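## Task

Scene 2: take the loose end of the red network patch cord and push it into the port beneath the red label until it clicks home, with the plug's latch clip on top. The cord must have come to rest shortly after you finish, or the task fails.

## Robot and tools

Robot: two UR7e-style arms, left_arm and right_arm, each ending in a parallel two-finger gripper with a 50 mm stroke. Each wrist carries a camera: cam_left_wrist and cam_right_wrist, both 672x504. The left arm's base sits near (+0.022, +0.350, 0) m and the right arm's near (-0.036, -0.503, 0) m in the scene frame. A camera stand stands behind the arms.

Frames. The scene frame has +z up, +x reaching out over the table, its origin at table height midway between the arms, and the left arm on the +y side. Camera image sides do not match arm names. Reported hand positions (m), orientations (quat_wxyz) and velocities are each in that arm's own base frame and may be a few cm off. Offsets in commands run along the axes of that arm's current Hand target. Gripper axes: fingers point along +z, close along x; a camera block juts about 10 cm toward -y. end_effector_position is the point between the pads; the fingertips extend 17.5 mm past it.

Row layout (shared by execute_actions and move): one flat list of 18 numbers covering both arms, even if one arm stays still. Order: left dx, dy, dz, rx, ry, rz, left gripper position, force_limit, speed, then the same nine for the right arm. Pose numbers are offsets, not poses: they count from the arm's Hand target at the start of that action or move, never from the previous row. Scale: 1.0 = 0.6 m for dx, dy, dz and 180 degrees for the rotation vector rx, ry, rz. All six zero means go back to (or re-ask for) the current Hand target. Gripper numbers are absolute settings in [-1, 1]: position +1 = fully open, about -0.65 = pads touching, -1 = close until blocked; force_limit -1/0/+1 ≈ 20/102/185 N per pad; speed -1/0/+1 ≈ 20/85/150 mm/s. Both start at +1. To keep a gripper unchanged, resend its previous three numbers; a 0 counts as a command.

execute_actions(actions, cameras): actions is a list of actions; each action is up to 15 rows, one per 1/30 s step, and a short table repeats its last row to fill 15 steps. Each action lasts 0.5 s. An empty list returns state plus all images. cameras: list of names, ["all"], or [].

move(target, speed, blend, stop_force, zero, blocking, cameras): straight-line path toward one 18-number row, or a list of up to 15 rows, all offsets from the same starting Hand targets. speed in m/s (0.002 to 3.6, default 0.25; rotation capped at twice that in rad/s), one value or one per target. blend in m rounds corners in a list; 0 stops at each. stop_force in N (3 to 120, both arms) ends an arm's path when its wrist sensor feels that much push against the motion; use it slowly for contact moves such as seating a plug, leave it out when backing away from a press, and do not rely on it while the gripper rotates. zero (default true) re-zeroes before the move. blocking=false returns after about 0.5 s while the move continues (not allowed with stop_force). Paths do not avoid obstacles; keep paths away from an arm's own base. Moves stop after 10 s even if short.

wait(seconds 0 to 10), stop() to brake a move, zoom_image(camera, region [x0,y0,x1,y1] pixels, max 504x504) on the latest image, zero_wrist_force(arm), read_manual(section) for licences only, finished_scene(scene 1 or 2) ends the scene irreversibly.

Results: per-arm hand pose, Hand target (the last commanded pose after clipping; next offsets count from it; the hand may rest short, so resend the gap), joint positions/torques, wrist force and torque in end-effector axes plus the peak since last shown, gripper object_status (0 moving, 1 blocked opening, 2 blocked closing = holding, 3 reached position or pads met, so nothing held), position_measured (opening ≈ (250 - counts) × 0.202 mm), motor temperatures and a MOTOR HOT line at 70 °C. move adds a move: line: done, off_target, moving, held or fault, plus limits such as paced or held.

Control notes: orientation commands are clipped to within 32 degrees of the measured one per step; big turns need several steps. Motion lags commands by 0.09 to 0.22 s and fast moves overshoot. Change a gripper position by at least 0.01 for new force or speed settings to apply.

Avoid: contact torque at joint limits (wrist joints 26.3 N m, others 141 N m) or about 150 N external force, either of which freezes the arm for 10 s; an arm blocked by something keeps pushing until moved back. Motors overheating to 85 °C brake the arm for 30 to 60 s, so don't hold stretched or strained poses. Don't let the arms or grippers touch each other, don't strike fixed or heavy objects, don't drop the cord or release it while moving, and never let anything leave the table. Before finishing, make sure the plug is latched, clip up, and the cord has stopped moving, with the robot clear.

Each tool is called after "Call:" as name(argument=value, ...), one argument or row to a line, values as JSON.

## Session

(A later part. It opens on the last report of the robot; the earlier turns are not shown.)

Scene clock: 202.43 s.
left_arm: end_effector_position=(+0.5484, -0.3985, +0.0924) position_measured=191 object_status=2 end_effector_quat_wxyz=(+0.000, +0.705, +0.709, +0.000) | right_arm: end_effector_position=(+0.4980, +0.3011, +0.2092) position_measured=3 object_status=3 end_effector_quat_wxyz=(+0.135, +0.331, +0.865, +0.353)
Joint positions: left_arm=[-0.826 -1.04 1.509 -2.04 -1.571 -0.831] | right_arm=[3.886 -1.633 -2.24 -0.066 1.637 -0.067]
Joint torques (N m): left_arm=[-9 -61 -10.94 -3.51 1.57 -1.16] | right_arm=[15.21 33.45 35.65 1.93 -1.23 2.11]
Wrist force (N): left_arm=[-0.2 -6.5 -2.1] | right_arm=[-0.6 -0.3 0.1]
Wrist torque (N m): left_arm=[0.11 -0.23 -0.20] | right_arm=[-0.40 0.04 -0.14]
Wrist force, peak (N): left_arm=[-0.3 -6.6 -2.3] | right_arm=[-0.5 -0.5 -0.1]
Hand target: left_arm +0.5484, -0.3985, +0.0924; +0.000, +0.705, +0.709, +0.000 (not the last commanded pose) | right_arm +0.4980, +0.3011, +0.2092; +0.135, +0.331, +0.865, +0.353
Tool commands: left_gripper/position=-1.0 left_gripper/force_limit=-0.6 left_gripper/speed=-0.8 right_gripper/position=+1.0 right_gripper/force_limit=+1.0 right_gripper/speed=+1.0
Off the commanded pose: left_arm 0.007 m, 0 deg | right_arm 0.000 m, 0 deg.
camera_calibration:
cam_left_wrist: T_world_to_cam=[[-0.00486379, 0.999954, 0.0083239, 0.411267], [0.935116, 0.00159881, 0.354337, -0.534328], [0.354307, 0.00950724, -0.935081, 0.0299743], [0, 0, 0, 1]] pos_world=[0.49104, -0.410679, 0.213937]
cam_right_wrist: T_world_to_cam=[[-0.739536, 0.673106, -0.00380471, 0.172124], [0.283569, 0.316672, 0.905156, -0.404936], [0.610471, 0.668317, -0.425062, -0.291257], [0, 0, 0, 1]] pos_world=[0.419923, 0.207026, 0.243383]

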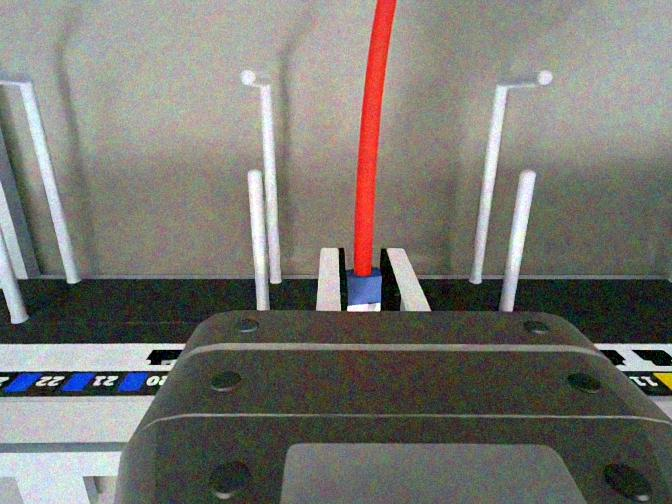

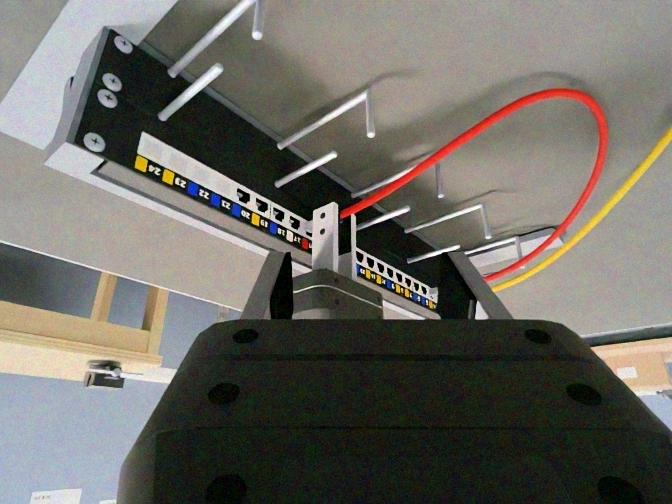

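Call:
move(
  target=[
    [0,-0.005,0,0,0,0,-1,-0.6,-0.8,0,0,0,0,0,0,1,1,1],
    [-0.003,-0.005,-0.0008,0,0.0389,0,-1,-0.6,-0.8,0,0,0,0,0,0,1,1,1],
  ],
  speed=0.04,
  cameras=["cam_left_wrist","cam_right_wrist"],
)

Call:
zoom_image(
  camera="cam_right_wrist",
  region=[290, 210, 340, 250],
)

Scene clock: 213.03 s.
left_arm: end_effector_position=(+0.5454, -0.4003, +0.0928) position_measured=191 object_status=2 end_effector_quat_wxyz=(-0.043, +0.704, +0.708, +0.043) | right_arm: end_effector_position=(+0.4980, +0.3011, +0.2092) position_measured=3 object_status=3 end_effector_quat_wxyz=(+0.135, +0.331, +0.865, +0.353)
Joint positions: left_arm=[-0.862 -1.008 1.436 -1.905 -1.492 -0.871] | right_arm=[3.886 -1.633 -2.24 -0.066 1.637 -0.067]
Joint torques (N m): left_arm=[-12.73 -44.62 -38.5 -0.29 2.1 -1.64] | right_arm=[14.42 33.65 34.6 1.91 -1.14 2.1]
Wrist force (N): left_arm=[0.7 1.3 -1.3] | right_arm=[-0.3 -0.4 0.1]
Wrist torque (N m): left_arm=[0.30 -0.21 -0.08] | right_arm=[-0.43 -0.01 -0.14]
Wrist force, peak (N): left_arm=[-0.4 -6.6 -2.7] | right_arm=[-0.5 -0.5 0.2]
Hand target: left_arm +0.5454, -0.4003, +0.0928; -0.043, +0.704, +0.708, +0.043 | right_arm +0.4980, +0.3011, +0.2092; +0.135, +0.331, +0.865, +0.353
Off the commanded pose: left_arm 0.000 m, 0 deg | right_arm 0.000 m, 0 deg.
move: done
camera_calibration:
cam_left_wrist: T_world_to_cam=[[-0.00481566, 0.991498, 0.130031, 0.398346], [0.935318, -0.0415368, 0.351361, -0.548826], [0.353775, 0.123312, -0.927166, 0.0766092], [0, 0, 0, 1]] pos_world=[0.488142, -0.427202, 0.212068]
cam_right_wrist: T_world_to_cam=[[-0.739536, 0.673106, -0.00380471, 0.172124], [0.283569, 0.316672, 0.905156, -0.404936], [0.610471, 0.668317, -0.425062, -0.291257], [0, 0, 0, 1]] pos_world=[0.419923, 0.207026, 0.243383]

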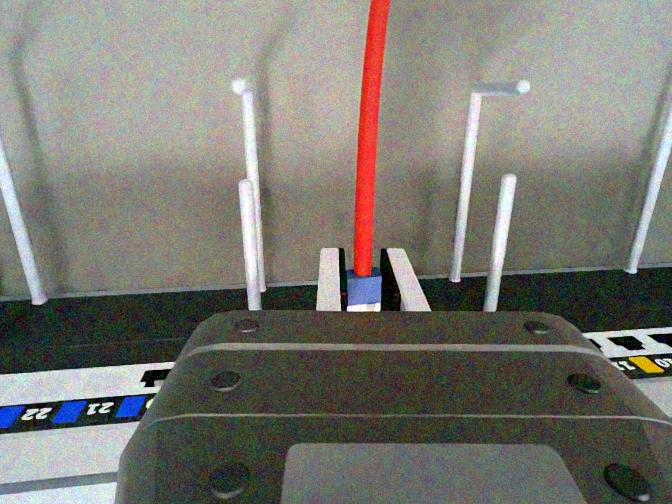

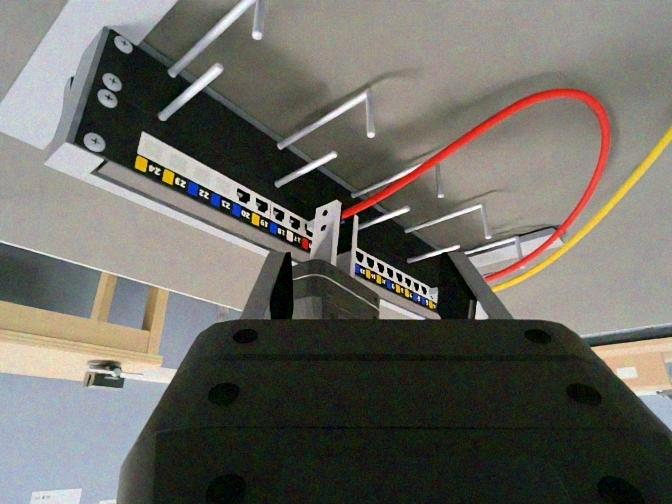

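Scaled by 10.080 from the camera's 672x504 image, which has a finer 960x720 frame.

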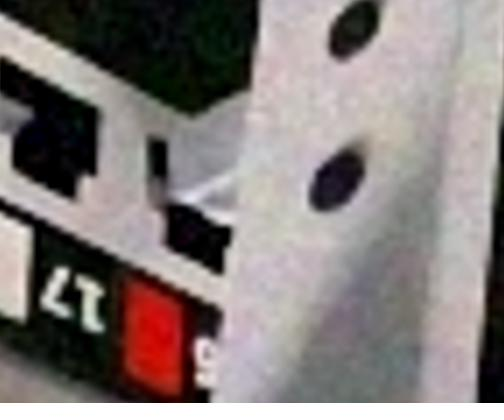

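Call:
move(
  target=[
    [0.00145,0,0.0005,0,0,0,-1,-0.6,-0.8,0,0,0,0,0,0,1,1,1],
    [0.00145,0.016,0.0005,0,0,0,-1,-0.6,-0.8,0,0,0,0,0,0,1,1,1],
  ],
  speed=[0.02,0.007],
  stop_force=8,
  cameras=["cam_right_wrist"],
)

Call:
zoom_image(
  camera="cam_right_wrist",
  region=[295, 215, 331, 242],
)

Scene clock: 218.37 s.
left_arm: end_effector_position=(+0.5486, -0.3994, +0.0926) position_measured=191 object_status=2 end_effector_quat_wxyz=(-0.043, +0.704, +0.708, +0.043) | right_arm: end_effector_position=(+0.4980, +0.3011, +0.2092) position_measured=3 object_status=3 end_effector_quat_wxyz=(+0.135, +0.331, +0.865, +0.353)
Joint positions: left_arm=[-0.858 -1.003 1.429 -1.903 -1.492 -0.867] | right_arm=[3.886 -1.633 -2.24 -0.066 1.637 -0.067]
Joint torques (N m): left_arm=[-8.58 -62.46 -12.34 -5.57 2.62 -1.5] | right_arm=[14.54 33.64 35.74 1.89 -1 2.12]
Wrist force (N): left_arm=[-0.2 -7.1 -2.4] | right_arm=[-0.3 -0.4 0.2]
Wrist torque (N m): left_arm=[0.05 -0.27 -0.18] | right_arm=[-0.43 0.00 -0.14]
Wrist force, peak (N): left_arm=[-0.4 -13.9 -3.4] | right_arm=[-0.5 -0.5 0.1]
Hand target: left_arm +0.5486, -0.3994, +0.0926; -0.043, +0.704, +0.708, +0.043 (not the last commanded pose) | right_arm +0.4980, +0.3011, +0.2092; +0.135, +0.331, +0.865, +0.353
Off the commanded pose: left_arm 0.006 m, 0 deg | right_arm 0.000 m, 0 deg.
move: contact (left_arm); path passed 1 of 2 targets
camera_calibration:
cam_right_wrist: T_world_to_cam=[[-0.739536, 0.673106, -0.00380471, 0.172124], [0.283569, 0.316672, 0.905156, -0.404936], [0.610471, 0.668317, -0.425062, -0.291257], [0, 0, 0, 1]] pos_world=[0.419923, 0.207026, 0.243383]
Images, in order (width x height): cam_right_wrist 672x504.

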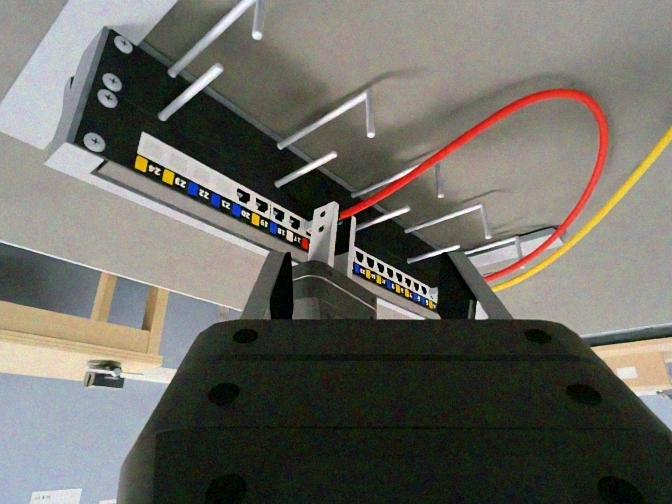

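Scaled by 14.000 from the camera's 672x504 image, which has a finer 960x720 frame.

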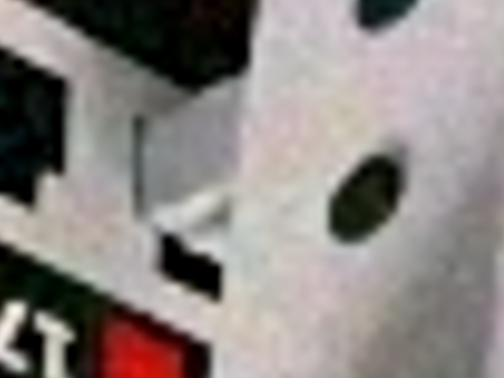

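Call:
move(
  target=[
    [0,-0.001,0,0,0,0,-1,-0.6,-0.8,0,0,0,0,0,0,1,1,1],
    [-0.0005,-0.001,0,0,0,0,-1,-0.6,-0.8,0,0,0,0,0,0,1,1,1],
  ],
  speed=0.02,
)

Call:
move(
  target=[0,0.012,0,0,0,0,-1,-0.6,-0.8,0,0,0,0,0,0,1,1,1],
  speed=0.006,
  stop_force=8,
  cameras=["cam_right_wrist"],
)

Call:
zoom_image(
  camera="cam_right_wrist",
  region=[295, 215, 331, 242],
)

Scene clock: 228.63 s.
left_arm: end_effector_position=(+0.5480, -0.3996, +0.0926) position_measured=191 object_status=2 end_effector_quat_wxyz=(-0.043, +0.704, +0.708, +0.043) | right_arm: end_effector_position=(+0.4980, +0.3011, +0.2092) position_measured=3 object_status=3 end_effector_quat_wxyz=(+0.135, +0.331, +0.865, +0.353)
Joint positions: left_arm=[-0.859 -1.004 1.43 -1.903 -1.492 -0.868] | right_arm=[3.886 -1.633 -2.24 -0.066 1.637 -0.067]
Joint torques (N m): left_arm=[-9.57 -45.68 -36.36 -2.96 -0.15 -1.34] | right_arm=[15.04 33.57 34.95 1.94 -1.11 1.94]
Wrist force (N): left_arm=[0.8 1.3 -1.3] | right_arm=[-0.5 -0.5 0.1]
Wrist torque (N m): left_arm=[0.30 -0.24 -0.09] | right_arm=[-0.45 0.02 -0.14]
Wrist force, peak (N): left_arm=[0.0 -7.3 -3.0] | right_arm=[-0.6 -0.5 0.0]
Hand target: left_arm +0.5480, -0.3997, +0.0926; -0.043, +0.704, +0.708, +0.043 | right_arm +0.4980, +0.3011, +0.2092; +0.135, +0.331, +0.865, +0.353
Off the commanded pose: left_arm 0.000 m, 0 deg | right_arm 0.000 m, 0 deg.
move: done

Scene clock: 229.90 s.
left_arm: end_effector_position=(+0.5486, -0.3998, +0.0926) position_measured=191 object_status=2 end_effector_quat_wxyz=(-0.043, +0.704, +0.707, +0.043) | right_arm: end_effector_position=(+0.4980, +0.3011, +0.2092) position_measured=3 object_status=3 end_effector_quat_wxyz=(+0.135, +0.331, +0.865, +0.353)
Joint positions: left_arm=[-0.858 -1.003 1.428 -1.903 -1.492 -0.867] | right_arm=[3.886 -1.633 -2.24 -0.066 1.637 -0.067]
Joint torques (N m): left_arm=[-9.12 -61.49 -10.42 -5.34 3.97 -1.52] | right_arm=[15.3 33.39 35.42 2.02 -1.02 1.83]
Wrist force (N): left_arm=[-0.4 -6.6 -2.8] | right_arm=[-0.5 -0.4 -0.1]
Wrist torque (N m): left_arm=[0.04 -0.27 -0.14] | right_arm=[-0.42 0.03 -0.14]
Wrist force, peak (N): left_arm=[-0.7 -12.0 -3.3] | right_arm=[-0.6 -0.3 0.3]
Hand target: left_arm +0.5486, -0.3999, +0.0926; -0.043, +0.704, +0.707, +0.043 (not the last commanded pose) | right_arm +0.4980, +0.3011, +0.2092; +0.135, +0.331, +0.865, +0.353
Off the commanded pose: left_arm 0.007 m, 0 deg | right_arm 0.000 m, 0 deg.
move: contact (left_arm)
camera_calibration:
cam_right_wrist: T_world_to_cam=[[-0.739536, 0.673106, -0.00380471, 0.172124], [0.283569, 0.316672, 0.905156, -0.404936], [0.610471, 0.668317, -0.425062, -0.291257], [0, 0, 0, 1]] pos_world=[0.419923, 0.207026, 0.243383]
Images, in order (width x height): cam_right_wrist 672x504.

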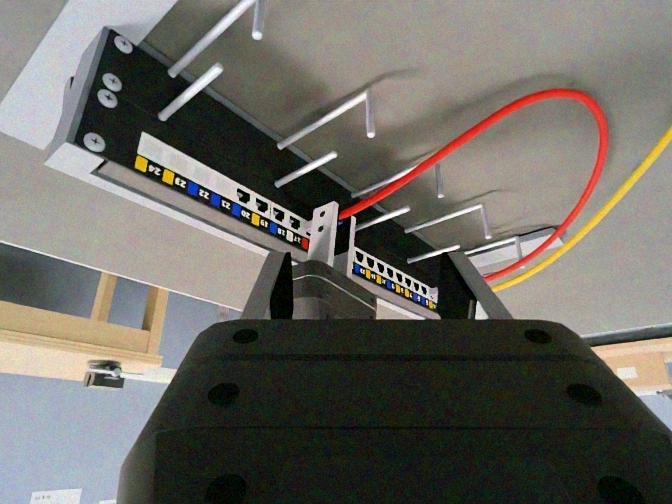

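Scaled by 14.000 from the camera's 672x504 image, which has a finer 960x720 frame.

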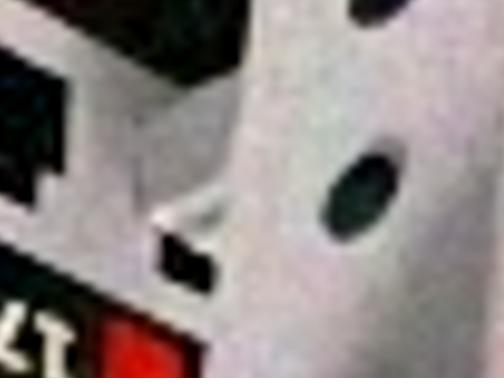

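Call:
move(
  target=[
    [0,-0.002,0,0,0,0,-1,-0.6,-0.8,0,0,0,0,0,0,1,1,1],
    [-0.0014,-0.002,-0.0008,0,0.0194,0,-1,-0.6,-0.8,0,0,0,0,0,0,1,1,1],
  ],
  speed=0.02,
)

Call:
move(
  target=[0,0.012,0,0,0,0,-1,-0.6,-0.8,0,0,0,0,0,0,1,1,1],
  speed=0.006,
  stop_force=8,
  cameras=["cam_right_wrist"],
)

Call:
zoom_image(
  camera="cam_right_wrist",
  region=[295, 215, 331, 242],
)

Scene clock: 249.67 s.
left_arm: end_effector_position=(+0.5474, -0.4007, +0.0930) position_measured=191 object_status=2 end_effector_quat_wxyz=(-0.065, +0.702, +0.706, +0.064) | right_arm: end_effector_position=(+0.4980, +0.3011, +0.2092) position_measured=3 object_status=3 end_effector_quat_wxyz=(+0.135, +0.331, +0.865, +0.353)
Joint positions: left_arm=[-0.875 -0.983 1.388 -1.834 -1.455 -0.888] | right_arm=[3.886 -1.633 -2.24 -0.066 1.637 -0.067]
Joint torques (N m): left_arm=[-11.85 -44.98 -36.29 -0.06 2.34 -1.13] | right_arm=[14.28 33.18 34.61 1.84 -1.09 1.87]
Wrist force (N): left_arm=[1.1 1.6 -1.6] | right_arm=[-0.2 -0.5 0.2]
Wrist torque (N m): left_arm=[0.34 -0.31 -0.06] | right_arm=[-0.43 -0.02 -0.14]
Wrist force, peak (N): left_arm=[-0.4 -6.6 -2.8] | right_arm=[-0.6 -0.5 0.1]
Hand target: left_arm +0.5474, -0.4007, +0.0930; -0.065, +0.702, +0.706, +0.064 | right_arm +0.4980, +0.3011, +0.2092; +0.135, +0.331, +0.865, +0.353
Off the commanded pose: left_arm 0.000 m, 0 deg | right_arm 0.000 m, 0 deg.
move: done

Scene clock: 252.07 s.
left_arm: end_effector_position=(+0.5541, -0.4007, +0.0930) position_measured=191 object_status=2 end_effector_quat_wxyz=(-0.065, +0.702, +0.706, +0.064) | right_arm: end_effector_position=(+0.4980, +0.3011, +0.2092) position_measured=3 object_status=3 end_effector_quat_wxyz=(+0.135, +0.331, +0.865, +0.353)
Joint positions: left_arm=[-0.868 -0.972 1.369 -1.827 -1.454 -0.881] | right_arm=[3.886 -1.633 -2.24 -0.066 1.637 -0.067]
Joint torques (N m): left_arm=[-9.14 -62.53 -10.59 -5.11 0.81 -1.31] | right_arm=[15.41 33.17 34.72 1.85 -0.87 1.69]
Wrist force (N): left_arm=[0.6 -2.6 -3.3] | right_arm=[-0.4 -0.3 0.0]
Wrist torque (N m): left_arm=[0.20 -0.28 -0.16] | right_arm=[-0.41 0.01 -0.14]
Wrist force, peak (N): left_arm=[2.3 -7.5 -3.4] | right_arm=[-0.6 -0.4 0.0]
Hand target: left_arm +0.5541, -0.4007, +0.0930; -0.065, +0.702, +0.706, +0.064 (not the last commanded pose) | right_arm +0.4980, +0.3011, +0.2092; +0.135, +0.331, +0.865, +0.353
Off the commanded pose: left_arm 0.000 m, 0 deg | right_arm 0.000 m, 0 deg.
move: contact (left_arm)
camera_calibration:
cam_right_wrist: T_world_to_cam=[[-0.739536, 0.673106, -0.00380471, 0.172124], [0.283569, 0.316672, 0.905156, -0.404936], [0.610471, 0.668317, -0.425062, -0.291257], [0, 0, 0, 1]] pos_world=[0.419923, 0.207026, 0.243383]
Images, in order (width x height): cam_right_wrist 672x504.

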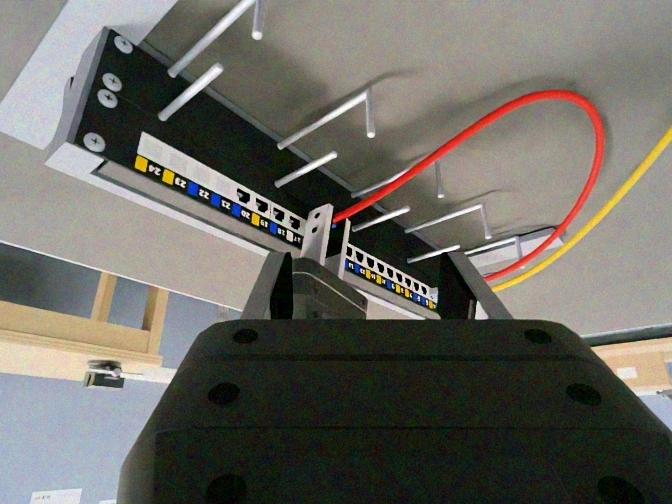

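Scaled by 14.000 from the camera's 672x504 image, which has a finer 960x720 frame.

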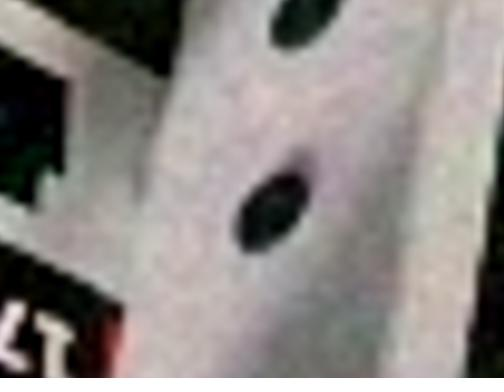

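Call:
move(
  target=[0,0.02,0,0,0,0,-1,-0.6,-0.8,0,0,0,0,0,0,1,1,1],
  speed=0.008,
  stop_force=22,
  cameras=["all"],
)

Scene clock: 256.13 s.
left_arm: end_effector_position=(+0.5580, -0.4007, +0.0930) position_measured=191 object_status=2 end_effector_quat_wxyz=(-0.065, +0.702, +0.706, +0.064) | right_arm: end_effector_position=(+0.4980, +0.3011, +0.2092) position_measured=3 object_status=3 end_effector_quat_wxyz=(+0.135, +0.331, +0.865, +0.353)
Joint positions: left_arm=[-0.863 -0.965 1.357 -1.823 -1.453 -0.876] | right_arm=[3.886 -1.633 -2.24 -0.066 1.637 -0.067]
Joint torques (N m): left_arm=[-4.16 -62.03 -15.8 -7.39 5.95 -1.22] | right_arm=[15.03 33 35.43 2.18 -0.96 1.62]
Wrist force (N): left_arm=[3.3 -24.1 -6.7] | right_arm=[-0.5 -0.3 0.3]
Wrist torque (N m): left_arm=[-0.06 -0.16 -0.21] | right_arm=[-0.40 0.03 -0.14]
Wrist force, peak (N): left_arm=[4.5 -31.3 -7.9] | right_arm=[-0.5 -0.5 0.1]
Hand target: left_arm +0.5580, -0.4007, +0.0930; -0.065, +0.702, +0.706, +0.064 (not the last commanded pose) | right_arm +0.4980, +0.3011, +0.2092; +0.135, +0.331, +0.865, +0.353
Off the commanded pose: left_arm 0.008 m, 0 deg | right_arm 0.000 m, 0 deg.
move: contact (left_arm)
camera_calibration:
cam_left_wrist: T_world_to_cam=[[-0.00447689, 0.981716, 0.190297, 0.389054], [0.935461, -0.0631413, 0.347744, -0.569141], [0.353402, 0.179572, -0.918075, 0.0942468], [0, 0, 0, 1]] pos_world=[0.500844, -0.434801, 0.210405]
cam_right_wrist: T_world_to_cam=[[-0.739536, 0.673106, -0.00380471, 0.172124], [0.283569, 0.316672, 0.905156, -0.404936], [0.610471, 0.668317, -0.425062, -0.291257], [0, 0, 0, 1]] pos_world=[0.419923, 0.207026, 0.243383]

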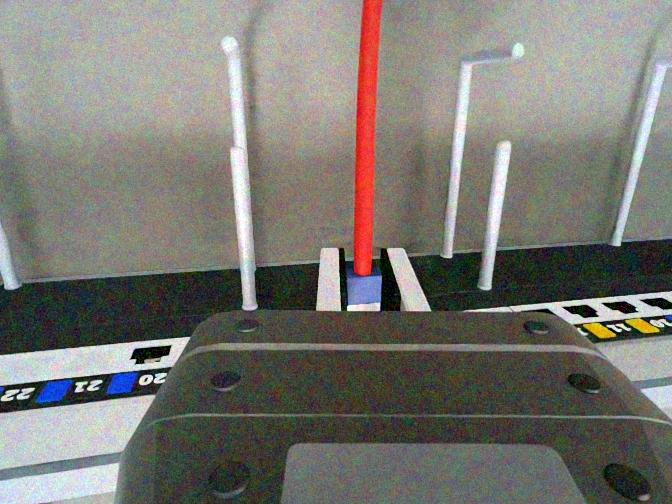

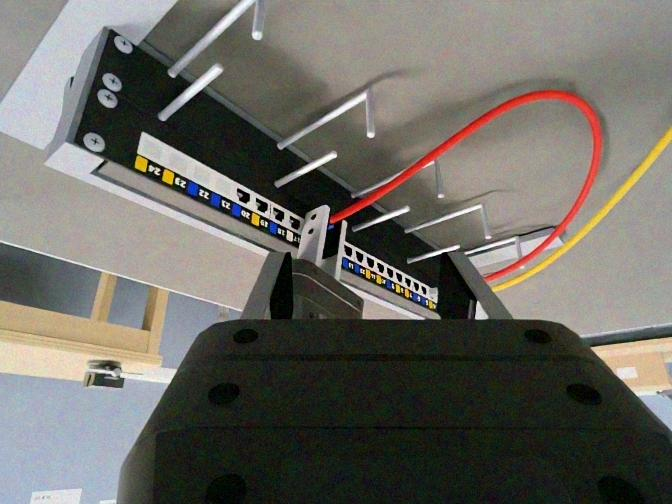

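Call:
move(
  target=[0,-0.0025,0,0,0,0,-1,-0.6,-0.8,0,0,0,0,0,0,1,1,1],
  speed=0.01,
)

Call:
move(
  target=[0,-0.008,0,0,0,0,-1,-0.6,-0.8,0,0,0,0,0,0,1,1,1],
  speed=0.004,
  stop_force=10,
  cameras=["cam_left_wrist"],
)

Scene clock: 260.27 s.
left_arm: end_effector_position=(+0.5566, -0.4007, +0.0930) position_measured=191 object_status=2 end_effector_quat_wxyz=(-0.065, +0.702, +0.706, +0.064) | right_arm: end_effector_position=(+0.4980, +0.3011, +0.2092) position_measured=3 object_status=3 end_effector_quat_wxyz=(+0.135, +0.331, +0.865, +0.353)
Joint positions: left_arm=[-0.865 -0.967 1.361 -1.824 -1.453 -0.878] | right_arm=[3.886 -1.633 -2.24 -0.066 1.637 -0.067]
Joint torques (N m): left_arm=[-12.44 -61.9 -9.29 -4.46 -1.04 -1.42] | right_arm=[14.56 33.49 34.82 2.12 -0.93 1.75]
Wrist force (N): left_arm=[0.3 4.7 -2.1] | right_arm=[-0.3 -0.3 0.1]
Wrist torque (N m): left_arm=[0.32 -0.13 -0.07] | right_arm=[-0.41 -0.01 -0.14]
Wrist force, peak (N): left_arm=[3.5 -24.3 -7.1] | right_arm=[-0.5 -0.5 0.3]
Hand target: left_arm +0.5565, -0.4007, +0.0930; -0.065, +0.702, +0.706, +0.064 | right_arm +0.4980, +0.3011, +0.2092; +0.135, +0.331, +0.865, +0.353
Off the commanded pose: left_arm 0.000 m, 0 deg | right_arm 0.000 m, 0 deg.
move: done

Scene clock: 261.63 s.
left_arm: end_effector_position=(+0.5560, -0.4007, +0.0930) position_measured=191 object_status=2 end_effector_quat_wxyz=(-0.065, +0.702, +0.706, +0.064) | right_arm: end_effector_position=(+0.4980, +0.3011, +0.2092) position_measured=3 object_status=3 end_effector_quat_wxyz=(+0.135, +0.331, +0.865, +0.353)
Joint positions: left_arm=[-0.866 -0.968 1.363 -1.825 -1.453 -0.879] | right_arm=[3.886 -1.633 -2.24 -0.066 1.637 -0.067]
Joint torques (N m): left_arm=[6.39 -43.57 -35.65 1.39 -2.53 1.42] | right_arm=[15.3 33.02 34.99 2.16 -0.83 1.67]
Wrist force (N): left_arm=[1.8 14.0 -2.6] | right_arm=[-0.4 -0.2 0.0]
Wrist torque (N m): left_arm=[0.57 -0.13 -0.08] | right_arm=[-0.40 0.01 -0.14]
Wrist force, peak (N): left_arm=[0.3 17.5 -3.1] | right_arm=[-0.4 -0.4 0.2]
Hand target: left_arm +0.5560, -0.4007, +0.0930; -0.065, +0.702, +0.706, +0.064 (not the last commanded pose) | right_arm +0.4980, +0.3011, +0.2092; +0.135, +0.331, +0.865, +0.353
Off the commanded pose: left_arm 0.004 m, 0 deg | right_arm 0.000 m, 0 deg.
move: contact (left_arm)
camera_calibration:
cam_left_wrist: T_world_to_cam=[[-0.00449427, 0.981718, 0.19029, 0.389056], [0.935428, -0.0631397, 0.347834, -0.567178], [0.353489, 0.179566, -0.918042, 0.0949361], [0, 0, 0, 1]] pos_world=[0.498743, -0.434801, 0.210405]
Images, in order (width x height): cam_left_wrist 672x504.

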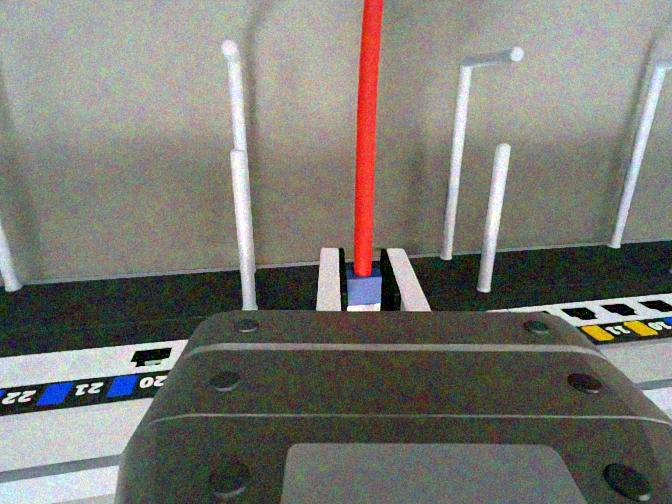

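Call:
move(
  target=[0,-0.008,0,0,0,0,-1,-0.6,-0.8,0,0,0,0,0,0,1,1,1],
  speed=0.004,
  stop_force=9,
)

Scene clock: 266.77 s.
left_arm: end_effector_position=(+0.5556, -0.4006, +0.0930) position_measured=191 object_status=2 end_effector_quat_wxyz=(-0.065, +0.702, +0.706, +0.064) | right_arm: end_effector_position=(+0.4980, +0.3011, +0.2092) position_measured=3 object_status=3 end_effector_quat_wxyz=(+0.135, +0.331, +0.865, +0.353)
Joint positions: left_arm=[-0.866 -0.969 1.364 -1.825 -1.453 -0.879] | right_arm=[3.886 -1.633 -2.24 -0.066 1.637 -0.067]
Joint torques (N m): left_arm=[4.57 -42.58 -32.37 2.74 -4.03 1.22] | right_arm=[14.98 32.97 33.83 2.06 -0.82 1.6]
Wrist force (N): left_arm=[0.5 21.8 -3.6] | right_arm=[-0.4 -0.5 0.1]
Wrist torque (N m): left_arm=[0.65 -0.21 -0.04] | right_arm=[-0.44 0.01 -0.14]
Wrist force, peak (N): left_arm=[0.1 26.4 -4.0] | right_arm=[-0.4 -0.6 0.2]
Hand target: left_arm +0.5556, -0.4006, +0.0930; -0.065, +0.702, +0.706, +0.064 (not the last commanded pose) | right_arm +0.4980, +0.3011, +0.2092; +0.135, +0.331, +0.865, +0.353
Off the commanded pose: left_arm 0.004 m, 0 deg | right_arm 0.000 m, 0 deg.
move: contact (left_arm)

Call:
move(
  target=[0,0.0022,0,0,0,0,-1,-0.6,-0.8,0,0,0,0,0,0,1,1,1],
  speed=0.01,
)

Call:
move(
  target=[0,0.015,0,0,0,0,-1,-0.6,-0.8,0,0,0,0,0,0,1,1,1],
  speed=0.006,
  stop_force=24,
)

Call:
move(
  target=[0,-0.002,0,0,0,0,-1,-0.6,-0.8,0,0,0,0,0,0,1,1,1],
  speed=0.01,
)

Scene clock: 271.40 s.
left_arm: end_effector_position=(+0.5568, -0.4007, +0.0930) position_measured=191 object_status=2 end_effector_quat_wxyz=(-0.065, +0.702, +0.706, +0.064) | right_arm: end_effector_position=(+0.4980, +0.3011, +0.2092) position_measured=3 object_status=3 end_effector_quat_wxyz=(+0.135, +0.331, +0.865, +0.353)
Joint positions: left_arm=[-0.865 -0.967 1.361 -1.824 -1.453 -0.878] | right_arm=[3.886 -1.633 -2.24 -0.066 1.637 -0.067]
Joint torques (N m): left_arm=[13.78 -45.03 -38.93 -1.19 2.68 1.56] | right_arm=[14.37 32.69 34.76 2.22 -0.82 1.61]
Wrist force (N): left_arm=[1.7 -7.9 -3.1] | right_arm=[-0.4 -0.4 0.1]
Wrist torque (N m): left_arm=[-0.01 -0.13 -0.19] | right_arm=[-0.43 0.00 -0.14]
Wrist force, peak (N): left_arm=[0.2 22.1 -3.9] | right_arm=[-0.5 -0.5 0.1]
Hand target: left_arm +0.5569, -0.4006, +0.0930; -0.065, +0.702, +0.706, +0.064 | right_arm +0.4980, +0.3011, +0.2092; +0.135, +0.331, +0.865, +0.353
Off the commanded pose: left_arm 0.000 m, 0 deg | right_arm 0.000 m, 0 deg.
move: done

Scene clock: 272.87 s.
left_arm: end_effector_position=(+0.5583, -0.4006, +0.0930) position_measured=191 object_status=2 end_effector_quat_wxyz=(-0.065, +0.702, +0.706, +0.064) | right_arm: end_effector_position=(+0.4980, +0.3011, +0.2092) position_measured=3 object_status=3 end_effector_quat_wxyz=(+0.135, +0.331, +0.865, +0.353)
Joint positions: left_arm=[-0.863 -0.964 1.356 -1.822 -1.453 -0.876] | right_arm=[3.886 -1.633 -2.24 -0.066 1.637 -0.067]
Joint torques (N m): left_arm=[-1.64 -60.45 -15.45 -8.56 7.67 -1.38] | right_arm=[15.2 32.68 34.87 2 -0.91 1.48]
Wrist force (N): left_arm=[2.1 -31.1 -8.0] | right_arm=[-0.4 -0.6 0.1]
Wrist torque (N m): left_arm=[0.00 -0.12 -0.21] | right_arm=[-0.45 0.01 -0.14]
Wrist force, peak (N): left_arm=[3.8 -36.4 -8.5] | right_arm=[-0.5 -0.5 0.2]
Hand target: left_arm +0.5583, -0.4006, +0.0930; -0.065, +0.702, +0.706, +0.064 (not the last commanded pose) | right_arm +0.4980, +0.3011, +0.2092; +0.135, +0.331, +0.865, +0.353
Off the commanded pose: left_arm 0.008 m, 0 deg | right_arm 0.000 m, 0 deg.
move: contact (left_arm)

Scene clock: 273.57 s.
left_arm: end_effector_position=(+0.5572, -0.4006, +0.0930) position_measured=191 object_status=2 end_effector_quat_wxyz=(-0.065, +0.702, +0.706, +0.064) | right_arm: end_effector_position=(+0.4980, +0.3011, +0.2092) position_measured=3 object_status=3 end_effector_quat_wxyz=(+0.135, +0.331, +0.865, +0.353)
Joint positions: left_arm=[-0.864 -0.966 1.36 -1.824 -1.453 -0.878] | right_arm=[3.886 -1.633 -2.24 -0.066 1.637 -0.067]
Joint torques (N m): left_arm=[-10.65 -64.12 -10.51 -3.96 -0.04 -1.65] | right_arm=[15.53 33.29 34.68 2.22 -0.77 1.53]
Wrist force (N): left_arm=[-1.6 4.1 -2.3] | right_arm=[-0.3 -0.5 0.1]
Wrist torque (N m): left_arm=[0.35 -0.19 -0.01] | right_arm=[-0.45 -0.01 -0.14]
Wrist force, peak (N): left_arm=[2.2 -30.8 -8.0] | right_arm=[-0.5 -0.5 0.2]
Hand target: left_arm +0.5571, -0.4006, +0.0930; -0.065, +0.702, +0.706, +0.064 | right_arm +0.4980, +0.3011, +0.2092; +0.135, +0.331, +0.865, +0.353
Off the commanded pose: left_arm 0.000 m, 0 deg | right_arm 0.000 m, 0 deg.
move: done

Good; release slowly and lift along world +z (hand tilted 10.5°, short rods are below).

Call:
execute_actions(
  actions=[
    [[0,0,0,0,0,0,0.4,-0.6,-0.9,0,0,0,0,0,0,1,1,1]],
    [[0,0,0,0,0,0,0.4,-0.6,-0.9,0,0,0,0,0,0,1,1,1]],
    [[0,0,0,0,0,0,0.4,-0.6,-0.9,0,0,0,0,0,0,1,1,1]],
  ],
)

Call:
move(
  target=[0,-0.01,-0.2,0,0,0,0.4,-0.6,-0.9,0,0,0,0,0,0,1,1,1],
  speed=0.12,
  cameras=["all"],
)

Call:
zoom_image(
  camera="cam_right_wrist",
  region=[280, 200, 350, 252],
)

Scene clock: 279.27 s.
left_arm: end_effector_position=(+0.5571, -0.4006, +0.0930) position_measured=92 object_status=3 end_effector_quat_wxyz=(-0.065, +0.702, +0.706, +0.064) | right_arm: end_effector_position=(+0.4980, +0.3011, +0.2092) position_measured=3 object_status=3 end_effector_quat_wxyz=(+0.135, +0.331, +0.865, +0.353)
Joint positions: left_arm=[-0.864 -0.966 1.36 -1.824 -1.453 -0.878] | right_arm=[3.886 -1.633 -2.24 -0.066 1.637 -0.067]
Joint torques (N m): left_arm=[-7.34 -61.27 -13.1 -2 -0.99 -1.18] | right_arm=[14.43 32.11 34.82 2.19 -0.83 1.38]
Wrist force (N): left_arm=[1.2 0.9 -1.7] | right_arm=[-0.4 -0.4 0.1]
Wrist torque (N m): left_arm=[0.25 -0.30 -0.06] | right_arm=[-0.42 0.02 -0.14]
Wrist force, peak (N): left_arm=[-0.5 5.3 -2.3] | right_arm=[-0.5 -0.6 0.3]
Hand target: left_arm +0.5571, -0.4006, +0.0930; -0.065, +0.702, +0.706, +0.064 | right_arm +0.4980, +0.3011, +0.2092; +0.135, +0.331, +0.865, +0.353
Off the commanded pose: left_arm 0.000 m, 0 deg | right_arm 0.000 m, 0 deg.

Scene clock: 280.80 s.
left_arm: end_effector_position=(+0.5512, -0.4225, +0.2110) position_measured=92 object_status=3 end_effector_quat_wxyz=(-0.065, +0.702, +0.706, +0.064) | right_arm: end_effector_position=(+0.4980, +0.3011, +0.2092) position_measured=3 object_status=3 end_effector_quat_wxyz=(+0.135, +0.331, +0.865, +0.353)
Joint positions: left_arm=[-0.89 -1.017 1.129 -1.539 -1.457 -0.904] | right_arm=[3.886 -1.633 -2.24 -0.066 1.637 -0.067]
Joint torques (N m): left_arm=[-11.89 -44.54 -39.86 0.05 -1.54 -1.55] | right_arm=[15.22 32.34 34.61 2.23 -0.75 1.38]
Wrist force (N): left_arm=[1.2 0.9 -1.6] | right_arm=[-0.4 -0.4 0.0]
Wrist torque (N m): left_arm=[0.23 -0.31 -0.06] | right_arm=[-0.42 0.01 -0.14]
Wrist force, peak (N): left_arm=[1.5 0.7 -3.1] | right_arm=[-0.4 -0.4 0.3]
Hand target: left_arm +0.5512, -0.4225, +0.2110; -0.065, +0.702, +0.706, +0.064 | right_arm +0.4980, +0.3011, +0.2092; +0.135, +0.331, +0.865, +0.353
Off the commanded pose: left_arm 0.000 m, 0 deg | right_arm 0.000 m, 0 deg.
move: done
camera_calibration:
cam_left_wrist: T_world_to_cam=[[-0.00458595, 0.981704, 0.19036, 0.387998], [0.935463, -0.0630621, 0.347754, -0.605158], [0.353395, 0.179669, -0.918058, 0.208939], [0, 0, 0, 1]] pos_world=[0.494044, -0.456602, 0.328405]
cam_right_wrist: T_world_to_cam=[[-0.739536, 0.673106, -0.00380471, 0.172124], [0.283569, 0.316672, 0.905156, -0.404936], [0.610471, 0.668317, -0.425062, -0.291257], [0, 0, 0, 1]] pos_world=[0.419923, 0.207026, 0.243383]

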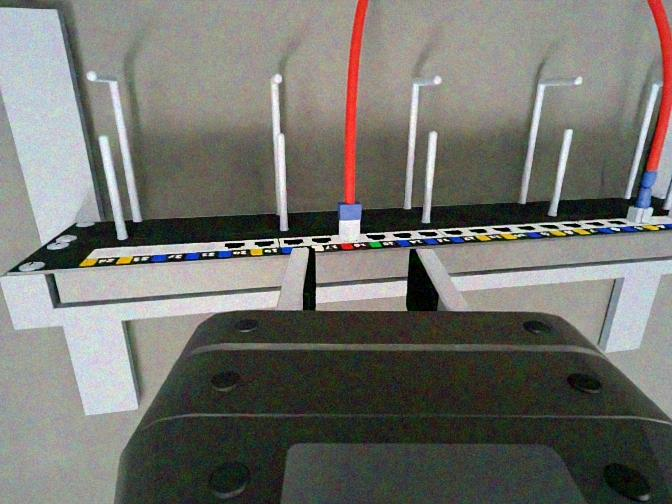

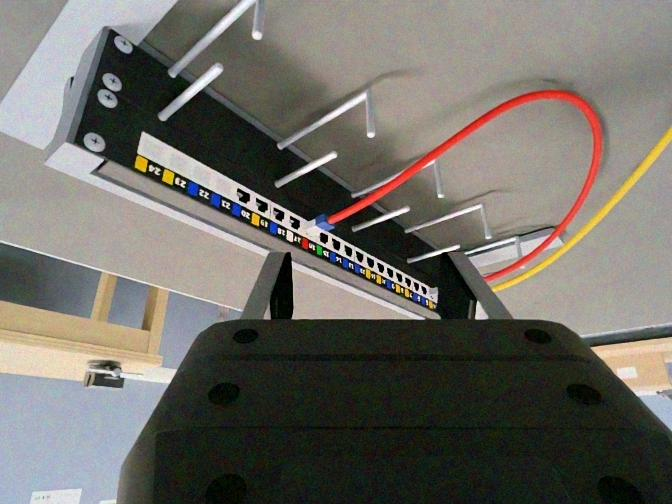

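Scaled by 7.200 from the camera's 672x504 image, which has a finer 960x720 frame.

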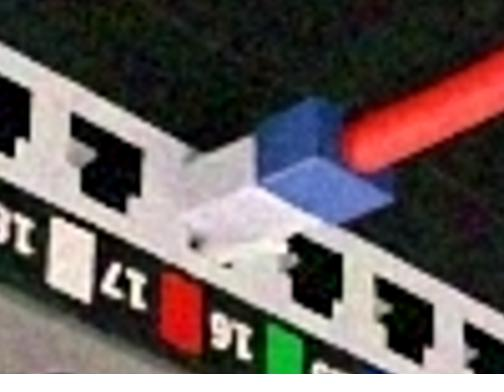

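Call:
finished_scene(
  scene=2,
)

The scene is finished: the task was done.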